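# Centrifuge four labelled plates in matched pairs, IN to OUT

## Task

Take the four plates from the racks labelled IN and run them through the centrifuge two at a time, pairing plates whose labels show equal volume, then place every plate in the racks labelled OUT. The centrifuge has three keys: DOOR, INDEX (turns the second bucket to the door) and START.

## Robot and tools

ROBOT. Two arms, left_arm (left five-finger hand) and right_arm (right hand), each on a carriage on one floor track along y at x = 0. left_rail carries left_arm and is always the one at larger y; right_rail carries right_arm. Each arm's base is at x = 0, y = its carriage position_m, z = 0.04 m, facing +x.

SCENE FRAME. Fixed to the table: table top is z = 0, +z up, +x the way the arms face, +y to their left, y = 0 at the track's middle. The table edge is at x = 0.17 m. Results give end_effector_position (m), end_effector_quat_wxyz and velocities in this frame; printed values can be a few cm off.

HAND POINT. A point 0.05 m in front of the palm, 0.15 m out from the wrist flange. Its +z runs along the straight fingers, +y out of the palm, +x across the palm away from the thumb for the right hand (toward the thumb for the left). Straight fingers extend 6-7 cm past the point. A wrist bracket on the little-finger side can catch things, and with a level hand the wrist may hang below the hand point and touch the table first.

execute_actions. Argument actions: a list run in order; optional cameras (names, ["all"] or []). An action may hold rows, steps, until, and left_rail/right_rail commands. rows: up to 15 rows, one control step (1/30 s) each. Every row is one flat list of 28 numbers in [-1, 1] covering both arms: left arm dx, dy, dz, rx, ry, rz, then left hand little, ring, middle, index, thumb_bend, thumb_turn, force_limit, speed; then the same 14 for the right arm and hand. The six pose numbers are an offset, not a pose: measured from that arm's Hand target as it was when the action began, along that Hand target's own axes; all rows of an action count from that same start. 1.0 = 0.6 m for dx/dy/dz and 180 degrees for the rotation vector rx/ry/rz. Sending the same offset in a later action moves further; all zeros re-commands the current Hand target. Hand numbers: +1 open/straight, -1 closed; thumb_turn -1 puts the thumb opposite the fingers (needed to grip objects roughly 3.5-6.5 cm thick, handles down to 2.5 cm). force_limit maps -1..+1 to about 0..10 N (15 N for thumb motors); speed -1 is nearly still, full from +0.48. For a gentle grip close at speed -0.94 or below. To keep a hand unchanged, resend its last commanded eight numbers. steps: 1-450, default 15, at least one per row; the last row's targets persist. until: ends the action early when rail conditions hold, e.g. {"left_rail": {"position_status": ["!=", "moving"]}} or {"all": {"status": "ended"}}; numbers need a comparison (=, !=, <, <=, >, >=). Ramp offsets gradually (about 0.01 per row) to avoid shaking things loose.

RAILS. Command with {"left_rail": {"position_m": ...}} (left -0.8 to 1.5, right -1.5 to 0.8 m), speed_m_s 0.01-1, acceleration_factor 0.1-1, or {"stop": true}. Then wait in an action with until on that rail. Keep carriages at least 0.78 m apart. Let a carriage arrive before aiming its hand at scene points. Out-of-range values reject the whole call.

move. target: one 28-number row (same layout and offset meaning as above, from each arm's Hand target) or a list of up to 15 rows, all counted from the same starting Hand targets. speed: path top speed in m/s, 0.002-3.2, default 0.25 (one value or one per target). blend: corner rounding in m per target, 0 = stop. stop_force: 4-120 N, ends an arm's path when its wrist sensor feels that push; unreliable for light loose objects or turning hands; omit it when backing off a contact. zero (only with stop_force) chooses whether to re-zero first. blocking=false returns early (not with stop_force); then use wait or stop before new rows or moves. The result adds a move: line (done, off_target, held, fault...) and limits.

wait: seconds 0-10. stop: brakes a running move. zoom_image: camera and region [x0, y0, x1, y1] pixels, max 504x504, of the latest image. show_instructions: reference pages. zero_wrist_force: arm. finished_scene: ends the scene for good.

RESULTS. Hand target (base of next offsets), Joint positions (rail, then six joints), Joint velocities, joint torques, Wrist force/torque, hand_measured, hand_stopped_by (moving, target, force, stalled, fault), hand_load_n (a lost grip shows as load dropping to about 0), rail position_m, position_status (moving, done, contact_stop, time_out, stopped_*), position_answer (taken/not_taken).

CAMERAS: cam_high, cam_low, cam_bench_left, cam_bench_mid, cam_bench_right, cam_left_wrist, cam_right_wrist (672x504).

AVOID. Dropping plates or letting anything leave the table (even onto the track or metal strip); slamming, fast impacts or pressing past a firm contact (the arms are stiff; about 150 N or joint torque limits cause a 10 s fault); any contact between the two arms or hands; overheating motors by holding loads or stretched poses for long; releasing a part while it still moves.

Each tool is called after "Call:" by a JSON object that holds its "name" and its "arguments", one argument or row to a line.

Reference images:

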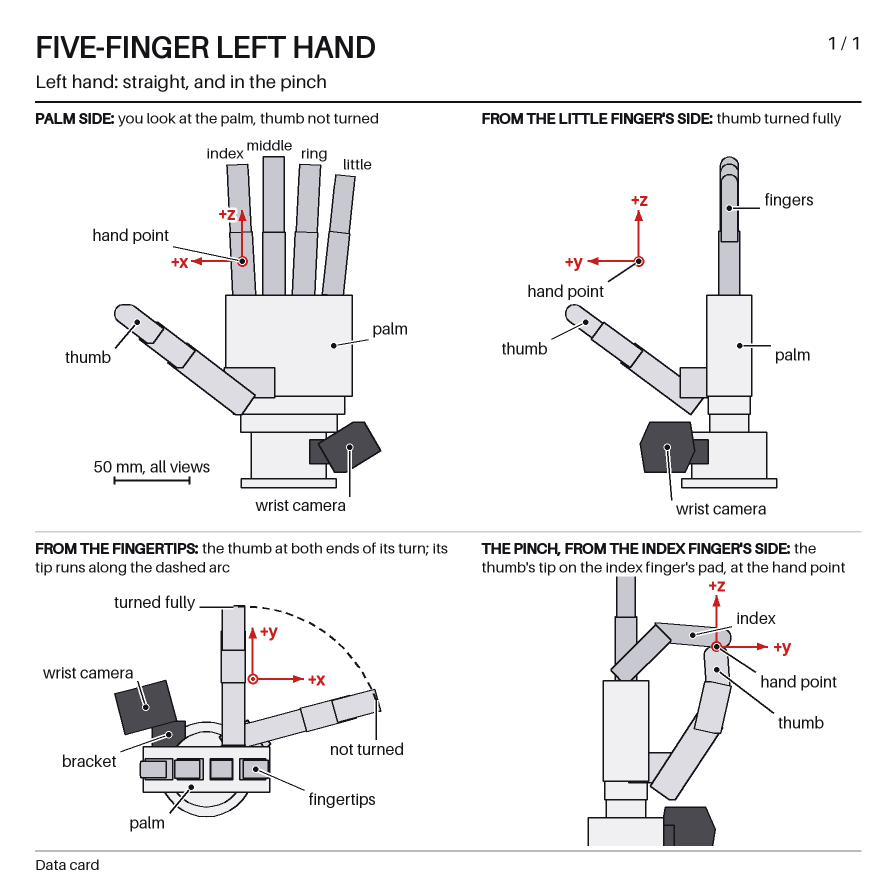

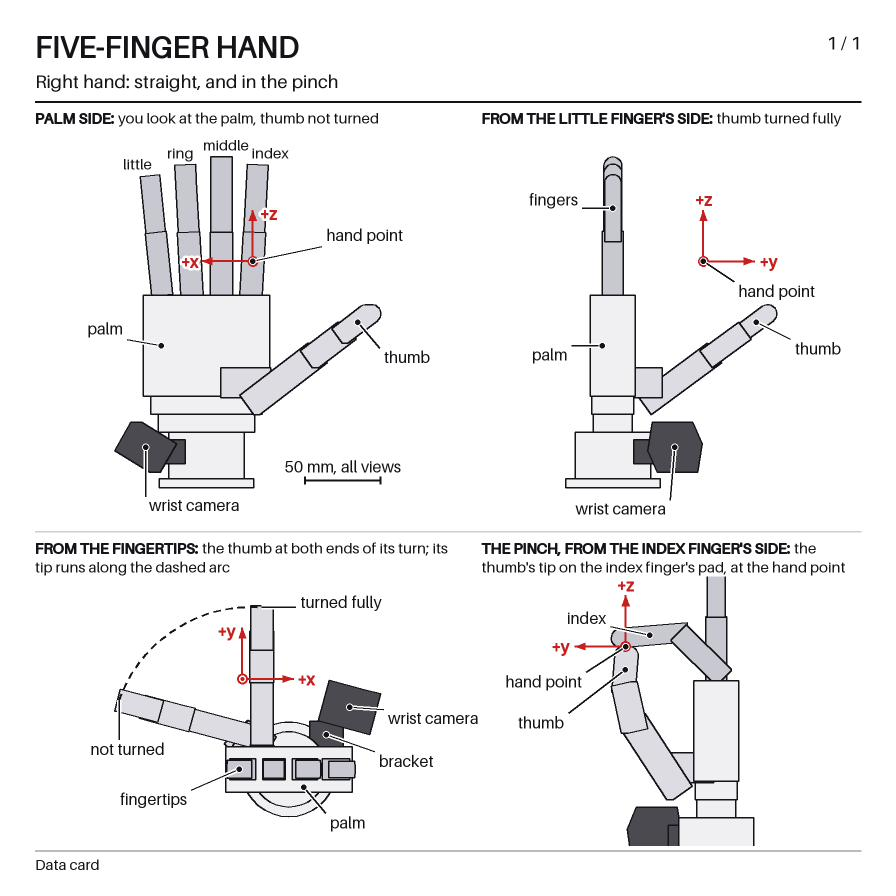

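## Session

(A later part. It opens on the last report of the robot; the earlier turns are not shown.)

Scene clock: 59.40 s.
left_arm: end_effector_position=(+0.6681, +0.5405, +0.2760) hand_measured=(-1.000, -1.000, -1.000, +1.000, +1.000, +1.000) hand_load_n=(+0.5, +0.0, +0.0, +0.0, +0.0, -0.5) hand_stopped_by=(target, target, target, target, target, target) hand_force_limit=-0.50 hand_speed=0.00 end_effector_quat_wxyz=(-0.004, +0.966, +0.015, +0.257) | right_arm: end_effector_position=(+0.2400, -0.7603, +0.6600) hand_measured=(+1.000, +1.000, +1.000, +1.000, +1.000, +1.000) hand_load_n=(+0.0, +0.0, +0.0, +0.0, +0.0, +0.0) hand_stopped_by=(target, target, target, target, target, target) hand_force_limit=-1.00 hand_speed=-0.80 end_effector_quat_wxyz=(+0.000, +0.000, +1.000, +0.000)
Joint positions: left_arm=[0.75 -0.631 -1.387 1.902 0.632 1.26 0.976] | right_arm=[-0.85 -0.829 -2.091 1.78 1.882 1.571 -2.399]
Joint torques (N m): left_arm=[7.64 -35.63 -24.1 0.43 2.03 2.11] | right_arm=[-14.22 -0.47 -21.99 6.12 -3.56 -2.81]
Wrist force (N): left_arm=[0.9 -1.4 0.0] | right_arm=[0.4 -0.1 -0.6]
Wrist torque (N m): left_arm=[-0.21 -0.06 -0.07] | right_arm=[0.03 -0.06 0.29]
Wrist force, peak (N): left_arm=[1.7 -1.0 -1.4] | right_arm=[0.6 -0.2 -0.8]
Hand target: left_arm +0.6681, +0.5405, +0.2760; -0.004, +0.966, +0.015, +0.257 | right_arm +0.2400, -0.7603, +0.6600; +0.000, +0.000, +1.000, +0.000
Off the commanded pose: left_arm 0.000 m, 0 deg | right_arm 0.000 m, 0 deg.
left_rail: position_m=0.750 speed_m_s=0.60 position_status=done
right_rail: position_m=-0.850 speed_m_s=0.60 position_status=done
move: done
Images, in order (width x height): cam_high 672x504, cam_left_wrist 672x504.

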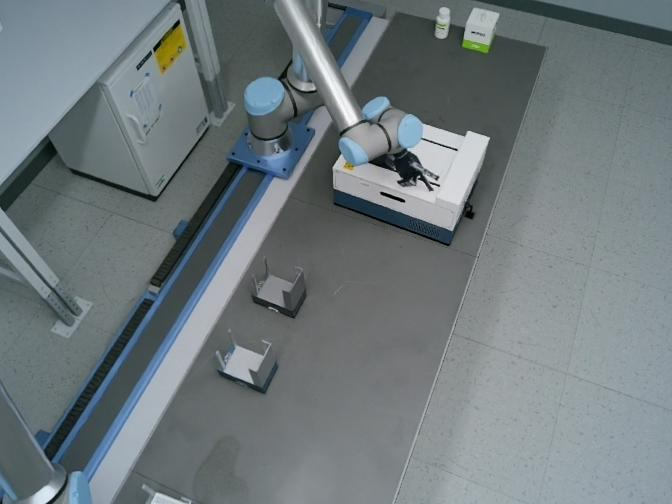

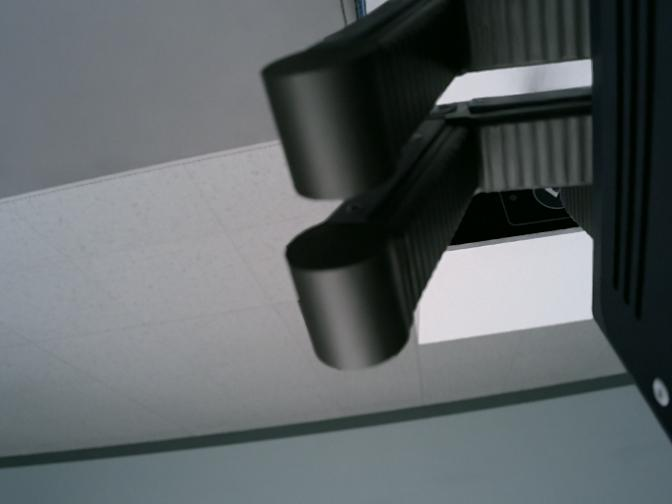

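Call:
{"name": "move", "arguments": {
  "target": [0.0506,0.0018,0.029,0,0,0, -1,-1,-1,1,1,1,-0.5,0.0, 0,0,0,0,0,0, 1,1,1,1,1,1,-1,-0.8],
  "cameras": ["cam_left_wrist", "cam_high"],
  "speed": 0.02,
  "stop_force": 8
}}

Call:
{"name": "zoom_image", "arguments": {
  "camera": "cam_high",
  "region": [300, 50, 520, 260]
}}

Scene clock: 61.90 s.
left_arm: end_effector_position=(+0.6910, +0.5406, +0.2760) hand_measured=(-1.000, -1.000, -1.000, +1.000, +1.000, +1.000) hand_load_n=(+0.0, +0.0, +0.0, +0.0, +0.0, +0.0) hand_stopped_by=(target, target, target, target, target, target) hand_force_limit=-0.50 hand_speed=0.00 end_effector_quat_wxyz=(-0.004, +0.966, +0.015, +0.257) | right_arm: end_effector_position=(+0.2400, -0.7603, +0.6600) hand_measured=(+1.000, +1.000, +1.000, +1.000, +1.000, +1.000) hand_load_n=(+0.0, +0.0, +0.0, +0.0, +0.0, +0.0) hand_stopped_by=(target, target, target, target, target, target) hand_force_limit=-1.00 hand_speed=-0.80 end_effector_quat_wxyz=(+0.000, +0.000, +1.000, +0.000)
Joint positions: left_arm=[0.75 -0.605 -1.354 1.858 0.635 1.271 1.001] | right_arm=[-0.85 -0.829 -2.091 1.78 1.882 1.571 -2.399]
Joint torques (N m): left_arm=[-9.42 -69.59 -29.42 -1.24 -4.17 -2.42] | right_arm=[-13.53 0 -22.38 6.12 -3.46 -2.61]
Wrist force (N): left_arm=[-6.0 -1.2 -3.9] | right_arm=[0.3 -0.1 -0.7]
Wrist torque (N m): left_arm=[0.06 -0.51 -0.43] | right_arm=[0.03 -0.04 0.28]
Wrist force, peak (N): left_arm=[-13.5 -1.4 -10.5] | right_arm=[0.5 -0.3 -0.8]
Hand target: left_arm +0.6910, +0.5406, +0.2760; -0.004, +0.966, +0.015, +0.257 (not the last commanded pose) | right_arm +0.2400, -0.7603, +0.6600; +0.000, +0.000, +1.000, +0.000
Off the commanded pose: left_arm 0.012 m, 0 deg | right_arm 0.000 m, 0 deg.
left_rail: position_m=0.750 speed_m_s=0.60 position_status=done
right_rail: position_m=-0.850 speed_m_s=0.60 position_status=done
move: contact (left_arm)
Images, in order (width x height): cam_high 672x504, cam_left_wrist 672x504.

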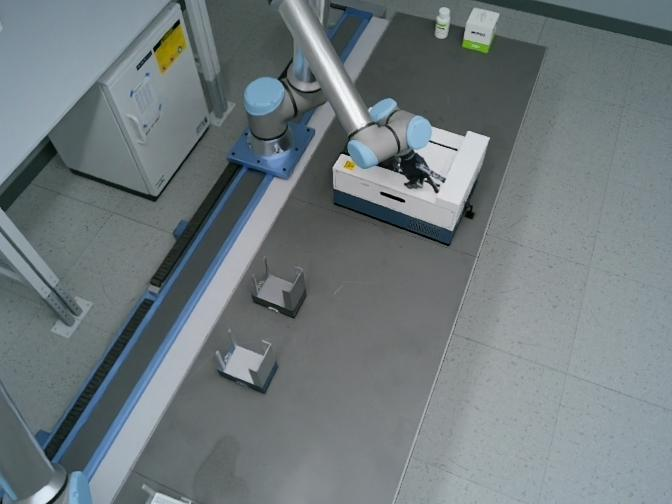

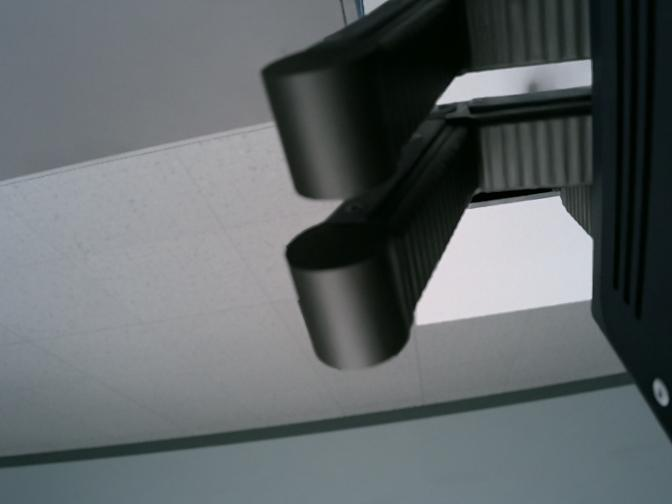

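Scaled by 2.291.

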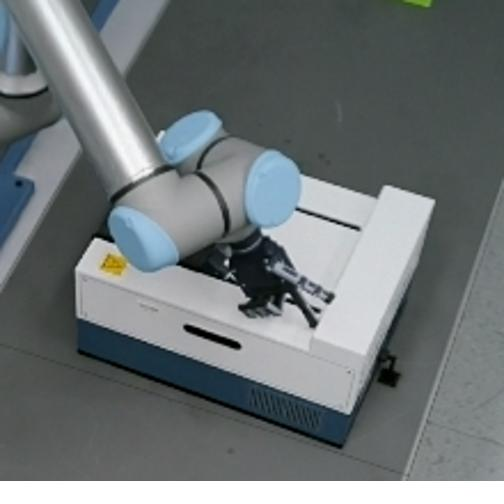

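Call:
{"name": "move", "arguments": {
  "target": [
    [-0.043,-0.003,-0.05,0,0,0, -1,-1,-1,1,1,1,-0.5,0.0, 0,0,0,0,0,0, 1,1,1,1,1,1,-1,-0.8],
    [-0.004,-0.003,-0.194,0,0,0, -1,-1,-1,1,1,1,-0.5,0.0, 0,0,0,0,0,0, 1,1,1,1,1,1,-1,-0.8]
  ],
  "cameras": ["cam_left_wrist", "cam_high"],
  "speed": 0.1,
  "blend": 0.02
}}

Call:
{"name": "zoom_image", "arguments": {
  "camera": "cam_high",
  "region": [300, 50, 520, 260]
}}

Scene clock: 63.97 s.
left_arm: end_effector_position=(+0.6311, +0.5405, +0.3757) hand_measured=(-1.000, -1.000, -1.000, +1.000, +1.000, +1.000) hand_load_n=(+0.0, +0.0, +0.0, +0.0, -0.5, +0.0) hand_stopped_by=(target, target, target, target, target, target) hand_force_limit=-0.50 hand_speed=0.00 end_effector_quat_wxyz=(-0.004, +0.966, +0.015, +0.257) | right_arm: end_effector_position=(+0.2400, -0.7603, +0.6600) hand_measured=(+1.000, +1.000, +1.000, +1.000, +1.000, +1.000) hand_load_n=(+0.0, +0.0, +0.0, +0.0, +0.0, +0.0) hand_stopped_by=(target, target, target, target, target, target) hand_force_limit=-1.00 hand_speed=-0.80 end_effector_quat_wxyz=(+0.000, +0.000, +1.000, +0.000)
Joint positions: left_arm=[0.75 -0.677 -1.514 1.858 0.817 1.241 0.931] | right_arm=[-0.85 -0.829 -2.091 1.78 1.882 1.571 -2.399]
Joint torques (N m): left_arm=[-11.56 -54.84 -49.94 6.12 -2.99 -2.37] | right_arm=[-13.54 -1.9 -22.39 5.95 -3.44 -2.56]
Wrist force (N): left_arm=[1.5 -1.0 -0.4] | right_arm=[0.4 -0.2 -0.3]
Wrist torque (N m): left_arm=[-0.09 -0.20 0.09] | right_arm=[-0.02 -0.06 0.29]
Wrist force, peak (N): left_arm=[-6.3 -1.3 -4.1] | right_arm=[0.1 -0.2 -0.8]
Hand target: left_arm +0.6311, +0.5405, +0.3758; -0.004, +0.966, +0.015, +0.257 | right_arm +0.2400, -0.7603, +0.6600; +0.000, +0.000, +1.000, +0.000
Off the commanded pose: left_arm 0.000 m, 0 deg | right_arm 0.000 m, 0 deg.
left_rail: position_m=0.750 speed_m_s=0.60 position_status=done
right_rail: position_m=-0.850 speed_m_s=0.60 position_status=done
move: done; blend cut to 0.0198 m at target 1
Images, in order (width x height): cam_high 672x504, cam_left_wrist 672x504.

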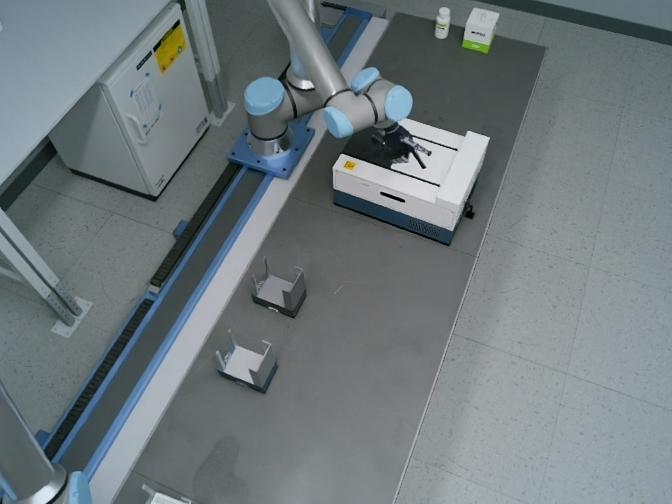

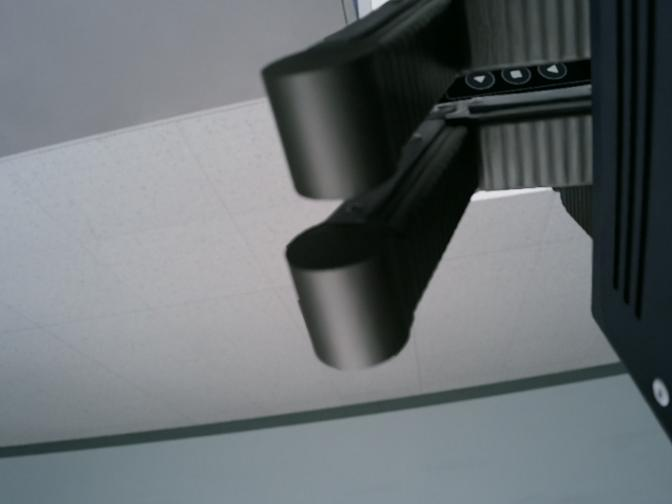

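Scaled by 2.291.

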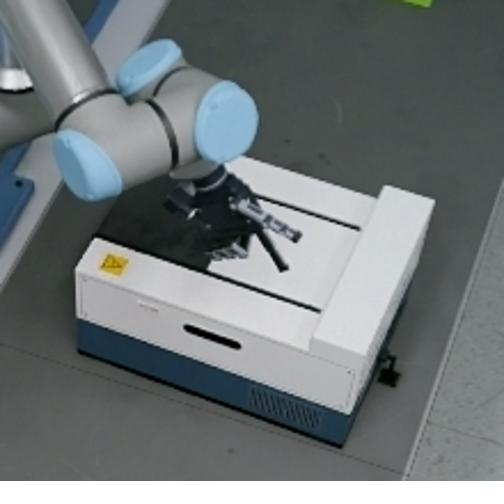

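Call:
{"name": "wait", "arguments": {
  "seconds": 2,
  "cameras": ["cam_left_wrist", "cam_high"]
}}

Call:
{"name": "zoom_image", "arguments": {
  "camera": "cam_high",
  "region": [300, 50, 520, 260]
}}

Call:
{"name": "zoom_image", "arguments": {
  "camera": "cam_left_wrist",
  "region": [440, 40, 600, 120]
}}

Scene clock: 66.97 s.
left_arm: end_effector_position=(+0.6311, +0.5405, +0.3758) hand_measured=(-1.000, -1.000, -1.000, +1.000, +1.000, +1.000) hand_load_n=(+0.0, +0.0, +0.0, +0.0, -0.5, +0.0) hand_stopped_by=(target, target, target, target, target, target) hand_force_limit=-0.50 hand_speed=0.00 end_effector_quat_wxyz=(-0.004, +0.966, +0.015, +0.257) | right_arm: end_effector_position=(+0.2400, -0.7603, +0.6600) hand_measured=(+1.000, +1.000, +1.000, +1.000, +1.000, +1.000) hand_load_n=(+0.0, +0.0, +0.0, +0.0, +0.0, +0.0) hand_stopped_by=(target, target, target, target, target, target) hand_force_limit=-1.00 hand_speed=-0.80 end_effector_quat_wxyz=(+0.000, +0.000, +1.000, +0.000)
Joint positions: left_arm=[0.75 -0.678 -1.515 1.858 0.818 1.241 0.931] | right_arm=[-0.85 -0.829 -2.091 1.78 1.882 1.571 -2.399]
Joint torques (N m): left_arm=[-10.79 -56.44 -50.75 5.29 -2.94 -2.2] | right_arm=[-12.78 -0.74 -22.75 6.01 -3.17 -2.55]
Wrist force (N): left_arm=[1.2 -1.1 -0.5] | right_arm=[0.4 -0.1 -0.4]
Wrist torque (N m): left_arm=[-0.10 -0.17 0.07] | right_arm=[0.01 -0.07 0.29]
Wrist force, peak (N): left_arm=[1.7 -1.3 -0.3] | right_arm=[0.6 0.0 -0.8]
Hand target: left_arm +0.6311, +0.5405, +0.3758; -0.004, +0.966, +0.015, +0.257 | right_arm +0.2400, -0.7603, +0.6600; +0.000, +0.000, +1.000, +0.000
Off the commanded pose: left_arm 0.000 m, 0 deg | right_arm 0.000 m, 0 deg.
left_rail: position_m=0.750 speed_m_s=0.60 position_status=done
right_rail: position_m=-0.850 speed_m_s=0.60 position_status=done
wait: 2.00 s; at rest from the start
Images, in order (width x height): cam_high 672x504, cam_left_wrist 672x504.

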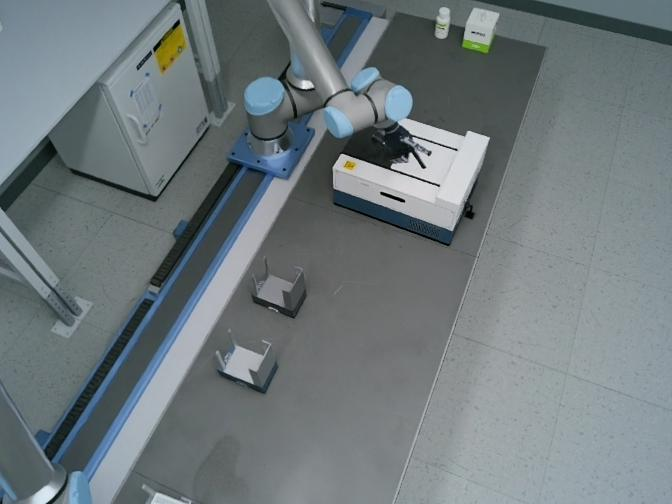

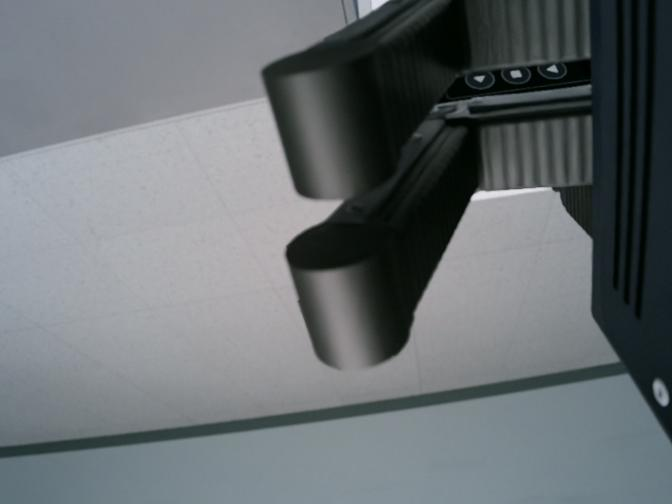

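Scaled by 2.291.

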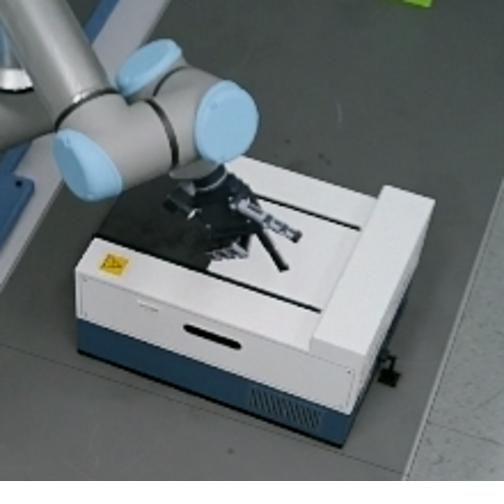

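Scaled by 3.150.

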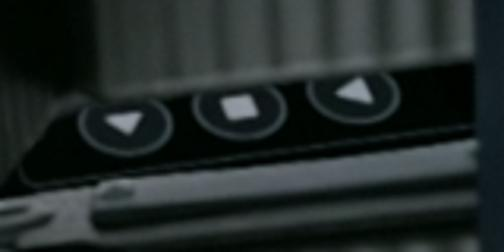

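Call:
{"name": "move", "arguments": {
  "target": [-0.1445,-0.1117,-0.5125,0,0,0, 1,1,1,1,1,1,-0.5,0.0, 0,0,0,0,0,0, 1,1,1,1,1,1,-1,-0.8],
  "speed": 0.3,
  "cameras": []
}}

Call:
{"name": "execute_actions", "arguments": {
  "actions": [
    {"left_rail": {"position_m": 1.3}, "steps": 100, "until": {"left_rail": {"position_status": ["!=", "moving"]}}}
  ],
  "cameras": ["cam_high"]
}}

Scene clock: 69.60 s.
left_arm: end_effector_position=(+0.4011, +0.6003, +0.5996) hand_measured=(+1.000, +1.000, +1.000, +1.000, +1.000, +1.000) hand_load_n=(+0.0, +0.0, +0.0, +0.0, +0.0, +0.0) hand_stopped_by=(target, target, target, target, target, target) hand_force_limit=-0.50 hand_speed=0.00 end_effector_quat_wxyz=(-0.004, +0.966, +0.015, +0.257) | right_arm: end_effector_position=(+0.2400, -0.7603, +0.6600) hand_measured=(+1.000, +1.000, +1.000, +1.000, +1.000, +1.000) hand_load_n=(+0.0, +0.0, +0.0, +0.0, -0.5, +0.0) hand_stopped_by=(target, target, target, target, target, target) hand_force_limit=-1.00 hand_speed=-0.80 end_effector_quat_wxyz=(+0.000, +0.000, +1.000, +0.000)
Joint positions: left_arm=[0.75 -1.118 -2.01 1.891 1.46 1.1 0.477] | right_arm=[-0.85 -0.829 -2.091 1.78 1.882 1.571 -2.399]
Joint torques (N m): left_arm=[-10.9 -14.26 -29.06 6.25 -2.98 -1.96] | right_arm=[-12.69 -1.42 -22.4 6.01 -3.52 -2.42]
Wrist force (N): left_arm=[1.2 -0.5 0.2] | right_arm=[0.5 -0.3 -0.4]
Wrist torque (N m): left_arm=[-0.08 -0.03 0.00] | right_arm=[-0.01 -0.08 0.29]
Wrist force, peak (N): left_arm=[2.4 -0.7 0.8] | right_arm=[0.5 0.0 -0.8]
Hand target: left_arm +0.4010, +0.6003, +0.5996; -0.004, +0.966, +0.015, +0.257 | right_arm +0.2400, -0.7603, +0.6600; +0.000, +0.000, +1.000, +0.000
Off the commanded pose: left_arm 0.000 m, 0 deg | right_arm 0.000 m, 0 deg.
left_rail: position_m=0.750 speed_m_s=0.60 position_status=done
right_rail: position_m=-0.850 speed_m_s=0.60 position_status=done
move: done
No camera images: "cameras" was empty.

Scene clock: 71.67 s.
left_arm: end_effector_position=(+0.4010, +1.1503, +0.5996) hand_measured=(+1.000, +1.000, +1.000, +1.000, +1.000, +1.000) hand_load_n=(+0.0, +0.0, +0.0, +0.0, +0.0, +0.0) hand_stopped_by=(target, target, target, target, target, target) hand_force_limit=-0.50 hand_speed=0.00 end_effector_quat_wxyz=(-0.004, +0.966, +0.015, +0.257) | right_arm: end_effector_position=(+0.2400, -0.7603, +0.6600) hand_measured=(+1.000, +1.000, +1.000, +1.000, +1.000, +1.000) hand_load_n=(+0.0, +0.0, +0.0, +0.0, +0.0, +0.0) hand_stopped_by=(target, target, target, target, target, target) hand_force_limit=-1.00 hand_speed=-0.80 end_effector_quat_wxyz=(+0.000, +0.000, +1.000, +0.000)
Joint positions: left_arm=[1.3 -1.118 -2.011 1.891 1.461 1.1 0.477] | right_arm=[-0.85 -0.829 -2.091 1.78 1.882 1.571 -2.399]
Joint torques (N m): left_arm=[1.41 14.25 -34.88 4.98 -2.17 -2.55] | right_arm=[-12.81 -0.41 -22.61 5.93 -3.54 -2.63]
Wrist force (N): left_arm=[1.1 -0.7 0.0] | right_arm=[-0.1 0.2 -0.4]
Wrist torque (N m): left_arm=[-0.10 -0.03 0.01] | right_arm=[0.06 0.02 0.26]
Wrist force, peak (N): left_arm=[1.2 -1.9 0.3] | right_arm=[0.4 -0.2 -0.9]
Hand target: left_arm +0.4010, +1.1503, +0.5996; -0.004, +0.966, +0.015, +0.257 | right_arm +0.2400, -0.7603, +0.6600; +0.000, +0.000, +1.000, +0.000
Off the commanded pose: left_arm 0.000 m, 0 deg | right_arm 0.000 m, 0 deg.
left_rail: position_m=1.300 speed_m_s=0.60 position_status=done
right_rail: position_m=-0.850 speed_m_s=0.60 position_status=done
Images, in order (width x height): cam_high 672x504.

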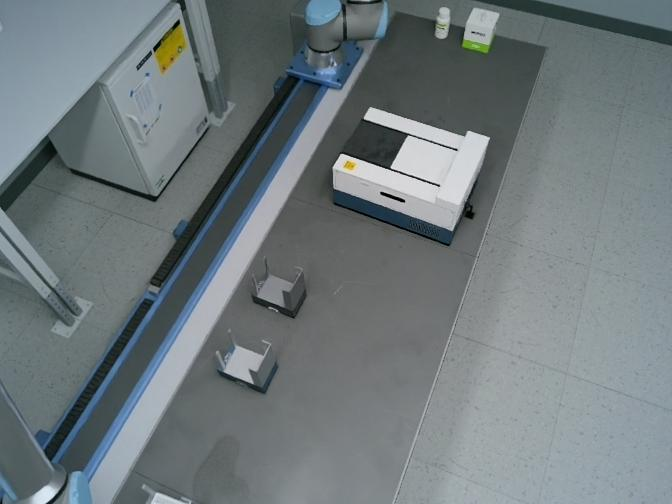

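Call:
{"name": "move", "arguments": {
  "target": [-0.6515,0.4847,0.1643,0,0.0556,0, 1,1,1,1,1,1,-0.5,0.0, 0,0,0,0,0,0, 1,1,1,1,1,1,-1,-0.8],
  "speed": 0.2,
  "stop_force": 20,
  "cameras": ["cam_left_wrist", "cam_high"]
}}

Scene clock: 75.77 s.
left_arm: end_effector_position=(+0.1201, +0.8505, +0.3198) hand_measured=(+1.000, +1.000, +1.000, +1.000, +1.000, +1.000) hand_load_n=(+0.0, +0.0, +0.0, +0.0, -0.5, +0.0) hand_stopped_by=(target, target, target, target, target, target) hand_force_limit=-0.50 hand_speed=0.00 end_effector_quat_wxyz=(-0.005, +0.940, +0.015, +0.340) end_effector_velocity=(+0.000, +0.001, +0.000) end_effector_angular_velocity=(+0.000, +0.000, +0.000) | right_arm: end_effector_position=(+0.2400, -0.7603, +0.6600) hand_measured=(+1.000, +1.000, +1.000, +1.000, +1.000, +1.000) hand_load_n=(+0.0, +0.0, +0.0, +0.0, +0.0, +0.0) hand_stopped_by=(target, target, target, target, target, target) hand_force_limit=-1.00 hand_speed=-0.80 end_effector_quat_wxyz=(+0.000, +0.000, +1.000, +0.000)
Joint positions: left_arm=[1.3 -2.209 -1.499 2.23 1.317 1.045 -0.8] | right_arm=[-0.85 -0.829 -2.091 1.78 1.882 1.571 -2.399]
Joint velocities: left_arm=[0.001 0.001 0 0 0 0 0.001] | right_arm=[within noise]
Joint torques (N m): left_arm=[7.7 -19.97 -40.66 2.07 -3.21 2.06] | right_arm=[-13.13 -1.43 -22.83 5.67 -3.34 -2.58]
Wrist force (N): left_arm=[1.9 -0.9 0.4] | right_arm=[0.3 0.0 -0.5]
Wrist torque (N m): left_arm=[-0.09 -0.15 0.05] | right_arm=[0.03 -0.04 0.28]
Wrist force, peak (N): left_arm=[2.3 -1.0 -0.2] | right_arm=[0.7 -0.5 -0.6]
Hand target: left_arm +0.1201, +0.8505, +0.3198; -0.005, +0.940, +0.015, +0.340 | right_arm +0.2400, -0.7603, +0.6600; +0.000, +0.000, +1.000, +0.000
Off the commanded pose: left_arm 0.000 m, 0 deg | right_arm 0.000 m, 0 deg.
left_rail: position_m=1.300 speed_m_s=0.60 position_status=done
right_rail: position_m=-0.850 speed_m_s=0.60 position_status=done
move: done
Images, in order (width x height): cam_high 672x504, cam_left_wrist 672x504.

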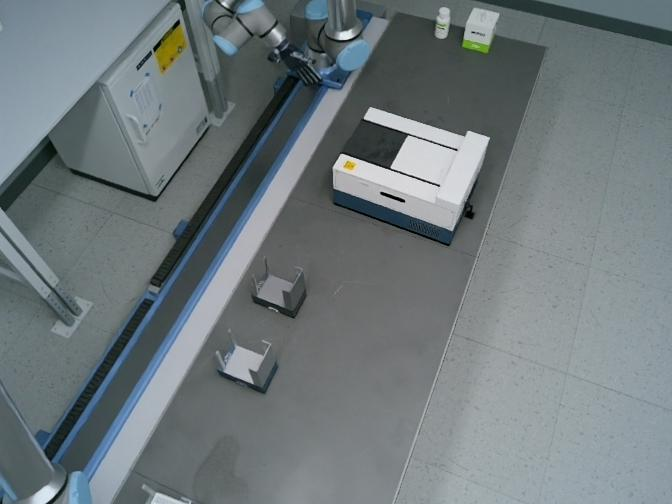

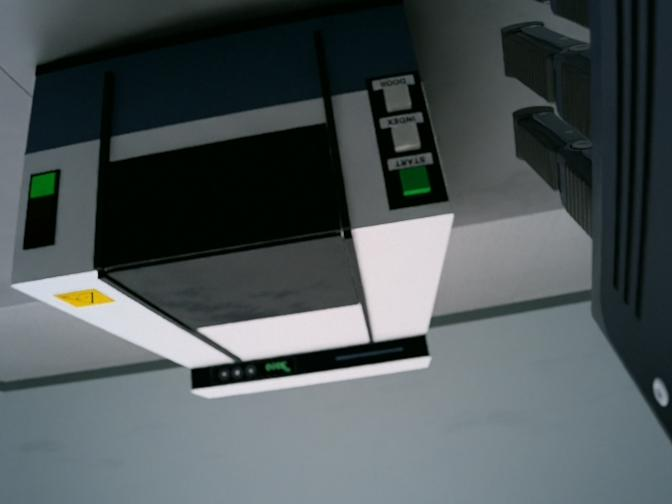

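Call:
{"name": "zoom_image", "arguments": {
  "camera": "cam_left_wrist",
  "region": [0, 0, 480, 420]
}}

Call:
{"name": "zoom_image", "arguments": {
  "camera": "cam_left_wrist",
  "region": [330, 50, 480, 230]
}}

Scaled by 1.050.

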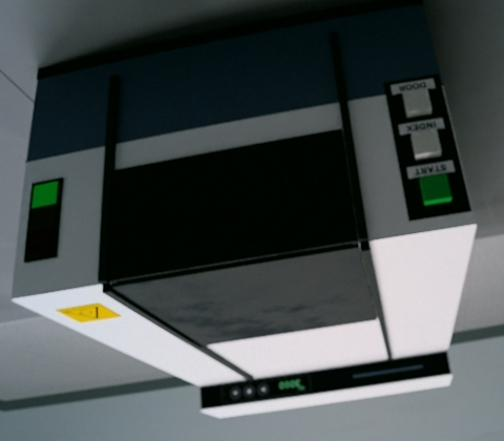

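Scaled by 2.800.

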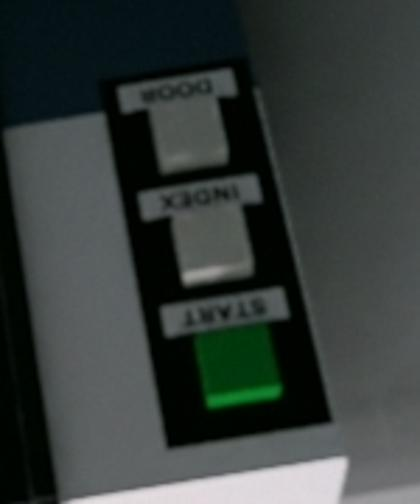

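Call:
{"name": "move", "arguments": {
  "target": [
    [-0.0847,0.067,0.2545,0,0,0, 1,1,1,1,1,1,-0.5,0.0, 0,0,0,0,0,0, 1,1,1,1,1,1,-1,-0.8],
    [0.0075,0.0717,0.3543,0,0,0, 1,1,1,1,1,1,-0.5,0.0, 0,0,0,0,0,0, 1,1,1,1,1,1,-1,-0.8]
  ],
  "speed": 0.1,
  "stop_force": 12,
  "cameras": ["cam_left_wrist", "cam_high"]
}}

Scene clock: 81.43 s.
left_arm: end_effector_position=(+0.2609, +0.8119, +0.1593) hand_measured=(+1.000, +1.000, +1.000, +1.000, +1.000, +1.000) hand_load_n=(+0.0, +0.0, +0.0, +0.0, +0.0, +0.0) hand_stopped_by=(target, target, target, target, target, target) hand_force_limit=-0.50 hand_speed=0.00 end_effector_quat_wxyz=(-0.005, +0.940, +0.015, +0.340) | right_arm: end_effector_position=(+0.2400, -0.7603, +0.6600) hand_measured=(+1.000, +1.000, +1.000, +1.000, +1.000, +1.000) hand_load_n=(+0.0, +0.0, +0.0, +0.0, +0.0, +0.0) hand_stopped_by=(target, target, target, target, target, target) hand_force_limit=-1.00 hand_speed=-0.80 end_effector_quat_wxyz=(+0.000, +0.000, +1.000, +0.000)
Joint positions: left_arm=[1.3 -1.832 -1.223 2.219 0.81 0.911 -0.373] | right_arm=[-0.85 -0.829 -2.091 1.78 1.882 1.571 -2.399]
Joint torques (N m): left_arm=[7.15 -34.15 -30.93 1.79 -3.35 2.27] | right_arm=[-12.41 -2.36 -22.84 5.98 -3.39 -2.52]
Wrist force (N): left_arm=[1.7 -1.2 0.3] | right_arm=[0.5 0.0 -0.7]
Wrist torque (N m): left_arm=[-0.09 -0.13 -0.04] | right_arm=[0.03 -0.07 0.29]
Wrist force, peak (N): left_arm=[2.5 -1.2 0.7] | right_arm=[0.0 -0.2 -1.1]
Hand target: left_arm +0.2609, +0.8119, +0.1593; -0.005, +0.940, +0.015, +0.340 | right_arm +0.2400, -0.7603, +0.6600; +0.000, +0.000, +1.000, +0.000
Off the commanded pose: left_arm 0.000 m, 0 deg | right_arm 0.000 m, 0 deg.
left_rail: position_m=1.300 speed_m_s=0.60 position_status=done
right_rail: position_m=-0.850 speed_m_s=0.60 position_status=done
move: done
Images, in order (width x height): cam_high 672x504, cam_left_wrist 672x504.

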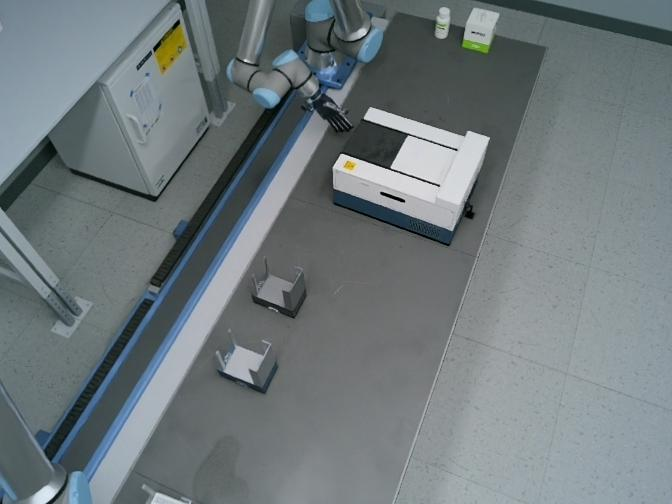

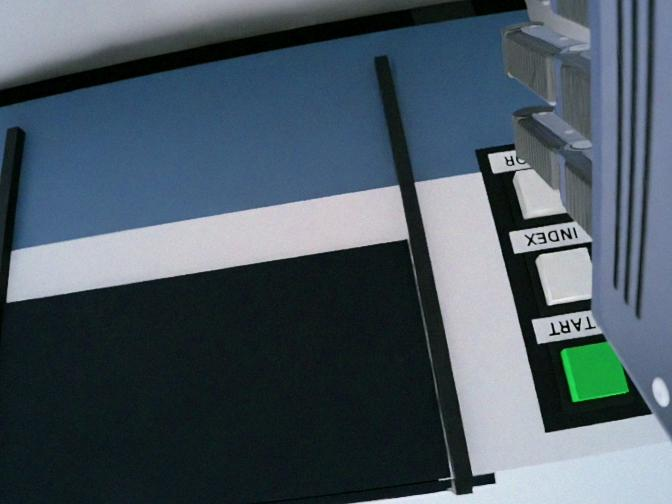

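Call:
{"name": "move", "arguments": {
  "target": [0.0727,0.0029,0.056,0,0,0, 1,1,1,1,1,1,-0.5,0.0, 0,0,0,0,0,0, 1,1,1,1,1,1,-1,-0.8],
  "speed": 0.02,
  "stop_force": 8,
  "cameras": ["cam_left_wrist", "cam_high"]
}}

Scene clock: 85.90 s.
left_arm: end_effector_position=(+0.3137, +0.8119, +0.1614) hand_measured=(+1.000, +1.000, +1.000, +1.000, +1.000, +1.000) hand_load_n=(+0.0, +0.0, +0.0, +0.0, +0.0, +0.0) hand_stopped_by=(target, target, target, target, target, target) hand_force_limit=-0.50 hand_speed=0.00 end_effector_quat_wxyz=(-0.005, +0.940, +0.015, +0.340) | right_arm: end_effector_position=(+0.2400, -0.7603, +0.6600) hand_measured=(+1.000, +1.000, +1.000, +1.000, +1.000, +1.000) hand_load_n=(+0.0, +0.0, +0.0, +0.0, +0.0, +0.0) hand_stopped_by=(target, target, target, target, target, target) hand_force_limit=-1.00 hand_speed=-0.80 end_effector_quat_wxyz=(+0.000, +0.000, +1.000, +0.000)
Joint positions: left_arm=[1.3 -1.705 -1.23 2.189 0.749 0.887 -0.214] | right_arm=[-0.85 -0.829 -2.091 1.78 1.882 1.571 -2.399]
Joint torques (N m): left_arm=[-5.53 -36.64 -8.65 7.4 -0.31 -2.01] | right_arm=[-12.5 -0.43 -22.32 5.72 -3.42 -2.52]
Wrist force (N): left_arm=[-4.1 -0.8 -4.4] | right_arm=[0.4 0.3 -0.3]
Wrist torque (N m): left_arm=[0.22 -0.54 -0.28] | right_arm=[0.06 -0.06 0.30]
Wrist force, peak (N): left_arm=[-9.4 -1.6 -12.1] | right_arm=[0.7 -0.1 -0.7]
Hand target: left_arm +0.3137, +0.8119, +0.1614; -0.005, +0.940, +0.015, +0.340 (not the last commanded pose) | right_arm +0.2400, -0.7603, +0.6600; +0.000, +0.000, +1.000, +0.000
Off the commanded pose: left_arm 0.002 m, 0 deg | right_arm 0.000 m, 0 deg.
left_rail: position_m=1.300 speed_m_s=0.60 position_status=done
right_rail: position_m=-0.850 speed_m_s=0.60 position_status=done
move: contact (left_arm)
Images, in order (width x height): cam_high 672x504, cam_left_wrist 672x504.

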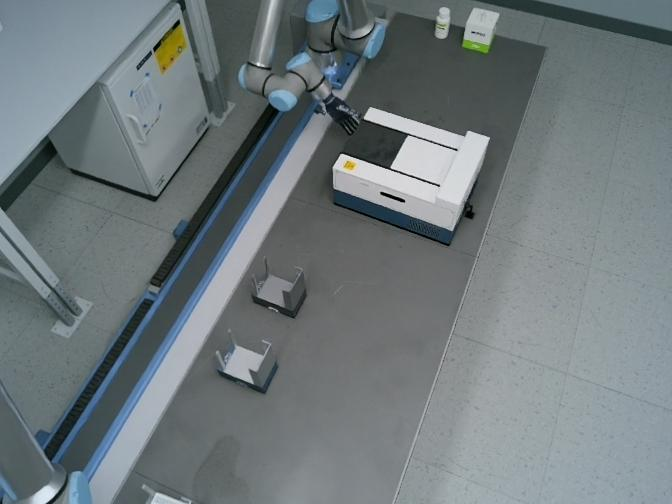

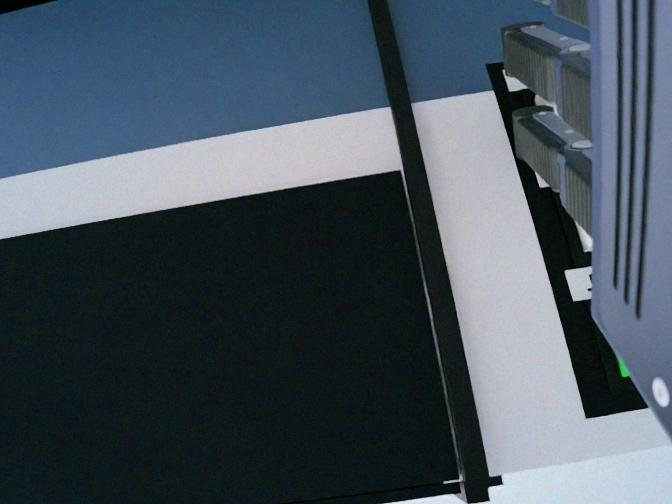

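Call:
{"name": "wait", "arguments": {
  "seconds": 1.5,
  "cameras": ["cam_left_wrist", "cam_high"]
}}

Call:
{"name": "zoom_image", "arguments": {
  "camera": "cam_left_wrist",
  "region": [440, 30, 640, 180]
}}

Scene clock: 87.57 s.
left_arm: end_effector_position=(+0.3137, +0.8119, +0.1614) hand_measured=(+1.000, +1.000, +1.000, +1.000, +1.000, +1.000) hand_load_n=(-0.5, +0.0, +0.0, +0.0, +0.0, +0.0) hand_stopped_by=(target, target, target, target, target, target) hand_force_limit=-0.50 hand_speed=0.00 end_effector_quat_wxyz=(-0.005, +0.940, +0.015, +0.340) | right_arm: end_effector_position=(+0.2400, -0.7603, +0.6600) hand_measured=(+1.000, +1.000, +1.000, +1.000, +1.000, +1.000) hand_load_n=(+0.0, +0.0, +0.0, +0.0, +0.0, +0.0) hand_stopped_by=(target, target, target, target, target, target) hand_force_limit=-1.00 hand_speed=-0.80 end_effector_quat_wxyz=(+0.000, +0.000, +1.000, +0.000)
Joint positions: left_arm=[1.3 -1.705 -1.23 2.189 0.749 0.887 -0.214] | right_arm=[-0.85 -0.829 -2.091 1.78 1.882 1.571 -2.399]
Joint torques (N m): left_arm=[-4.27 -35.48 -8.52 7.35 -0.47 -2.32] | right_arm=[-12.8 -1.13 -22.65 5.99 -3.34 -2.31]
Wrist force (N): left_arm=[-4.0 -1.0 -4.3] | right_arm=[0.2 -0.4 -0.3]
Wrist torque (N m): left_arm=[0.18 -0.52 -0.27] | right_arm=[-0.04 -0.03 0.26]
Wrist force, peak (N): left_arm=[-4.1 -1.2 -4.7] | right_arm=[0.5 0.2 -0.8]
Hand target: left_arm +0.3137, +0.8119, +0.1614; -0.005, +0.940, +0.015, +0.340 (not the last commanded pose) | right_arm +0.2400, -0.7603, +0.6600; +0.000, +0.000, +1.000, +0.000
Off the commanded pose: left_arm 0.002 m, 0 deg | right_arm 0.000 m, 0 deg.
left_rail: position_m=1.300 speed_m_s=0.60 position_status=done
right_rail: position_m=-0.850 speed_m_s=0.60 position_status=done
wait: 1.50 s; at rest from the start
Images, in order (width x height): cam_high 672x504, cam_left_wrist 672x504.

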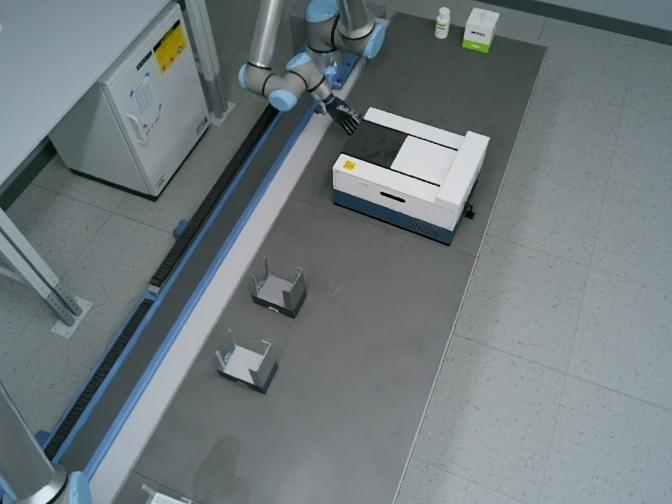

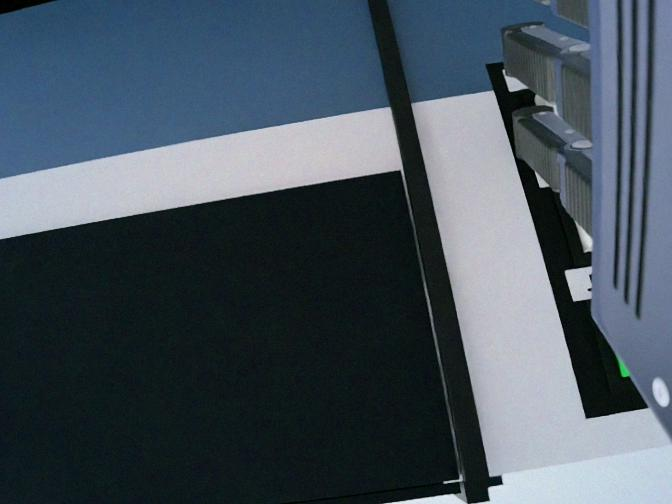

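Scaled by 2.520.

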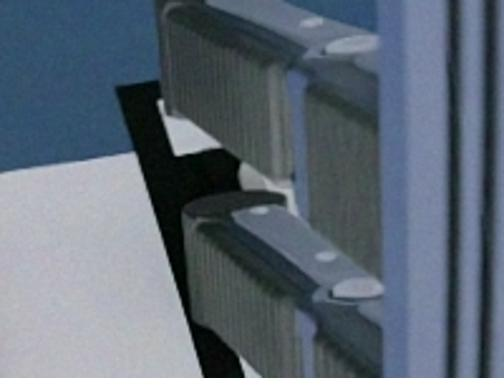

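Call:
{"name": "move", "arguments": {
  "target": [
    [-0.0384,-0.0016,-0.032,0,0,0, 1,1,1,1,1,1,-0.5,0.0, 0,0,0,0,0,0, 1,1,1,1,1,1,-1,-0.8],
    [-0.0457,-0.0165,-0.0227,0,0,0, 1,1,1,1,1,1,-0.5,0.0, 0,0,0,0,0,0, 1,1,1,1,1,1,-1,-0.8]
  ],
  "speed": 0.05,
  "cameras": ["cam_left_wrist"]
}}

Call:
{"name": "move", "arguments": {
  "target": [0.0666,0.0027,0.0554,0,0,0, 1,1,1,1,1,1,-0.5,0.0, 0,0,0,0,0,0, 1,1,1,1,1,1,-1,-0.8],
  "speed": 0.02,
  "stop_force": 8,
  "cameras": ["cam_left_wrist"]
}}

Call:
{"name": "wait", "arguments": {
  "seconds": 1,
  "cameras": ["cam_left_wrist", "cam_high"]
}}

Scene clock: 90.07 s.
left_arm: end_effector_position=(+0.2836, +0.8208, +0.1543) hand_measured=(+1.000, +1.000, +1.000, +1.000, +1.000, +1.000) hand_load_n=(+0.0, +0.0, +0.0, +0.0, +0.0, +0.0) hand_stopped_by=(target, target, target, target, target, target) hand_force_limit=-0.50 hand_speed=0.00 end_effector_quat_wxyz=(-0.005, +0.940, +0.015, +0.340) | right_arm: end_effector_position=(+0.2400, -0.7603, +0.6600) hand_measured=(+1.000, +1.000, +1.000, +1.000, +1.000, +1.000) hand_load_n=(+0.0, +0.0, -0.5, -0.5, +0.0, +0.0) hand_stopped_by=(target, target, target, target, target, target) hand_force_limit=-1.00 hand_speed=-0.80 end_effector_quat_wxyz=(+0.000, +0.000, +1.000, +0.000)
Joint positions: left_arm=[1.3 -1.782 -1.227 2.228 0.768 0.9 -0.311] | right_arm=[-0.85 -0.829 -2.091 1.78 1.882 1.571 -2.399]
Joint torques (N m): left_arm=[-7.27 -35.12 -8.84 2 1.26 -2.32] | right_arm=[-11.88 -0.2 -22.59 5.84 -3.43 -2.31]
Wrist force (N): left_arm=[2.0 -1.3 0.7] | right_arm=[0.9 0.2 -0.1]
Wrist torque (N m): left_arm=[-0.13 -0.13 0.10] | right_arm=[0.03 -0.15 0.32]
Wrist force, peak (N): left_arm=[-4.0 -1.0 -4.6] | right_arm=[0.7 0.1 -0.6]
Hand target: left_arm +0.2836, +0.8209, +0.1543; -0.005, +0.940, +0.015, +0.340 | right_arm +0.2400, -0.7603, +0.6600; +0.000, +0.000, +1.000, +0.000
Off the commanded pose: left_arm 0.000 m, 0 deg | right_arm 0.000 m, 0 deg.
left_rail: position_m=1.300 speed_m_s=0.60 position_status=done
right_rail: position_m=-0.850 speed_m_s=0.60 position_status=done
move: done
Images, in order (width x height): cam_left_wrist 672x504.

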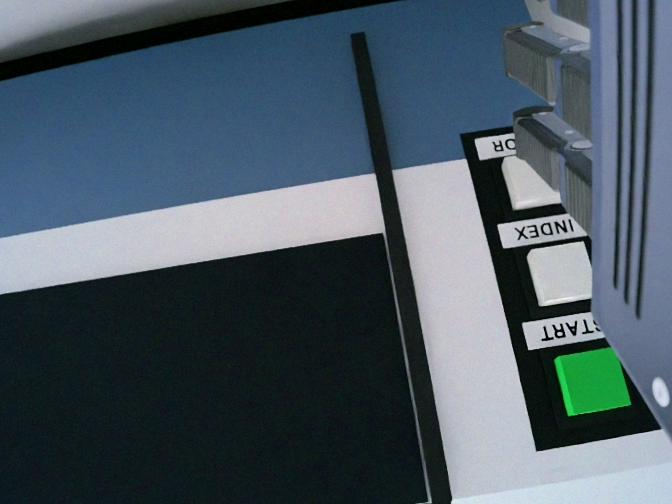

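Scene clock: 92.77 s.
left_arm: end_effector_position=(+0.3132, +0.8209, +0.1543) hand_measured=(+1.000, +1.000, +1.000, +1.000, +1.000, +1.000) hand_load_n=(+0.0, +0.0, +0.0, -1.5, +0.0, +0.0) hand_stopped_by=(target, target, target, target, target, target) hand_force_limit=-0.50 hand_speed=0.00 end_effector_quat_wxyz=(-0.005, +0.940, +0.015, +0.340) | right_arm: end_effector_position=(+0.2400, -0.7603, +0.6600) hand_measured=(+1.000, +1.000, +1.000, +1.000, +1.000, +1.000) hand_load_n=(+0.0, +0.0, +0.0, +0.0, +0.0, +0.0) hand_stopped_by=(target, target, target, target, target, target) hand_force_limit=-1.00 hand_speed=-0.80 end_effector_quat_wxyz=(+0.000, +0.000, +1.000, +0.000)
Joint positions: left_arm=[1.3 -1.709 -1.229 2.209 0.73 0.888 -0.22] | right_arm=[-0.85 -0.829 -2.091 1.78 1.882 1.571 -2.399]
Joint torques (N m): left_arm=[-5.41 -39.9 -7.15 7.31 -0.22 -2.35] | right_arm=[-11.09 -0.54 -22.46 5.64 -3.47 -2.4]
Wrist force (N): left_arm=[-4.0 -0.2 -6.0] | right_arm=[0.4 -0.2 -0.5]
Wrist torque (N m): left_arm=[0.28 -0.55 -0.26] | right_arm=[0.00 -0.06 0.28]
Wrist force, peak (N): left_arm=[-10.0 -0.8 -13.4] | right_arm=[0.5 -0.2 -1.0]
Hand target: left_arm +0.3132, +0.8209, +0.1543; -0.005, +0.940, +0.015, +0.340 (not the last commanded pose) | right_arm +0.2400, -0.7603, +0.6600; +0.000, +0.000, +1.000, +0.000
Off the commanded pose: left_arm 0.022 m, 0 deg | right_arm 0.000 m, 0 deg.
left_rail: position_m=1.300 speed_m_s=0.60 position_status=done
right_rail: position_m=-0.850 speed_m_s=0.60 position_status=done
move: contact (left_arm)
Images, in order (width x height): cam_left_wrist 672x504.

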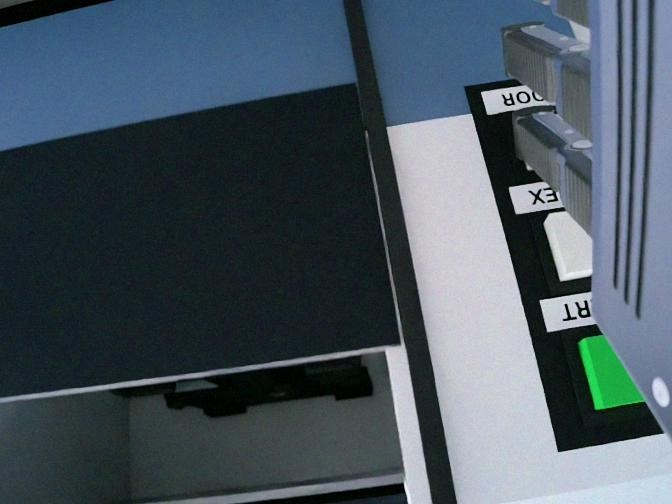

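Scene clock: 93.77 s.
left_arm: end_effector_position=(+0.3132, +0.8209, +0.1543) hand_measured=(+1.000, +1.000, +1.000, +1.000, +1.000, +1.000) hand_load_n=(+0.0, +0.0, +0.0, -1.5, +0.0, +0.0) hand_stopped_by=(target, target, target, target, target, target) hand_force_limit=-0.50 hand_speed=0.00 end_effector_quat_wxyz=(-0.005, +0.940, +0.015, +0.340) | right_arm: end_effector_position=(+0.2400, -0.7603, +0.6600) hand_measured=(+1.000, +1.000, +1.000, +1.000, +1.000, +1.000) hand_load_n=(+0.0, +0.0, +0.0, +0.0, +0.0, +0.0) hand_stopped_by=(target, target, target, target, target, target) hand_force_limit=-1.00 hand_speed=-0.80 end_effector_quat_wxyz=(+0.000, +0.000, +1.000, +0.000)
Joint positions: left_arm=[1.3 -1.709 -1.229 2.209 0.73 0.888 -0.22] | right_arm=[-0.85 -0.829 -2.091 1.78 1.882 1.571 -2.399]
Joint torques (N m): left_arm=[-5.8 -34.22 -6.65 7.57 -0.24 -2.43] | right_arm=[-12.07 -0.93 -22.99 5.72 -3.27 -2.39]
Wrist force (N): left_arm=[-3.9 -0.4 -5.9] | right_arm=[0.1 -0.1 -0.3]
Wrist torque (N m): left_arm=[0.24 -0.54 -0.24] | right_arm=[0.00 -0.01 0.27]
Wrist force, peak (N): left_arm=[-4.2 -0.7 -6.2] | right_arm=[0.7 0.0 -0.6]
Hand target: left_arm +0.3132, +0.8209, +0.1543; -0.005, +0.940, +0.015, +0.340 (not the last commanded pose) | right_arm +0.2400, -0.7603, +0.6600; +0.000, +0.000, +1.000, +0.000
Off the commanded pose: left_arm 0.022 m, 0 deg | right_arm 0.000 m, 0 deg.
left_rail: position_m=1.300 speed_m_s=0.60 position_status=done
right_rail: position_m=-0.850 speed_m_s=0.60 position_status=done
wait: 1.00 s
Images, in order (width x height): cam_high 672x504, cam_left_wrist 672x504.

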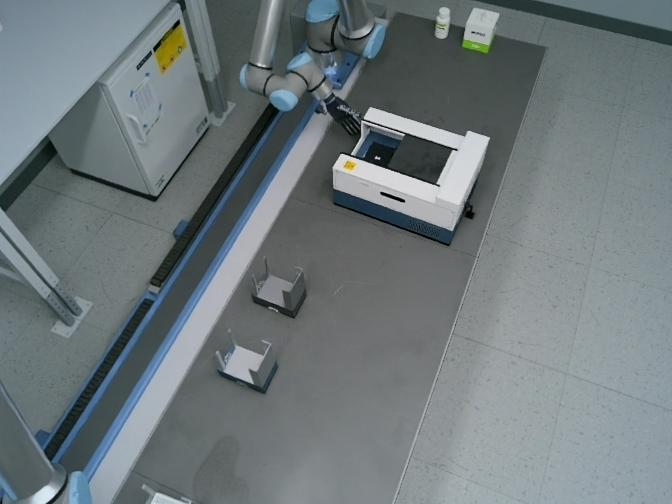

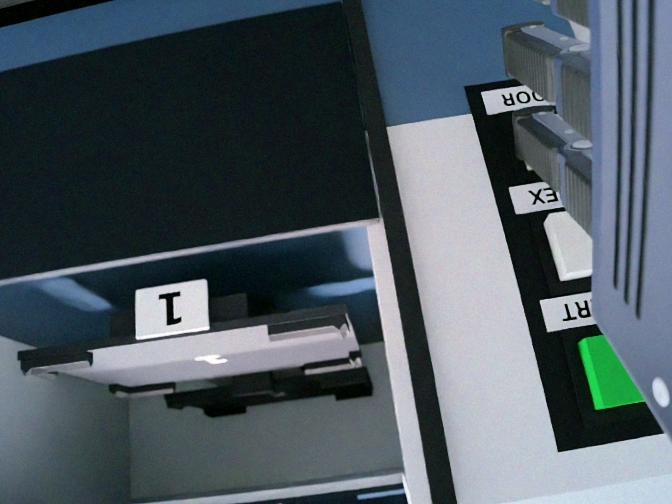

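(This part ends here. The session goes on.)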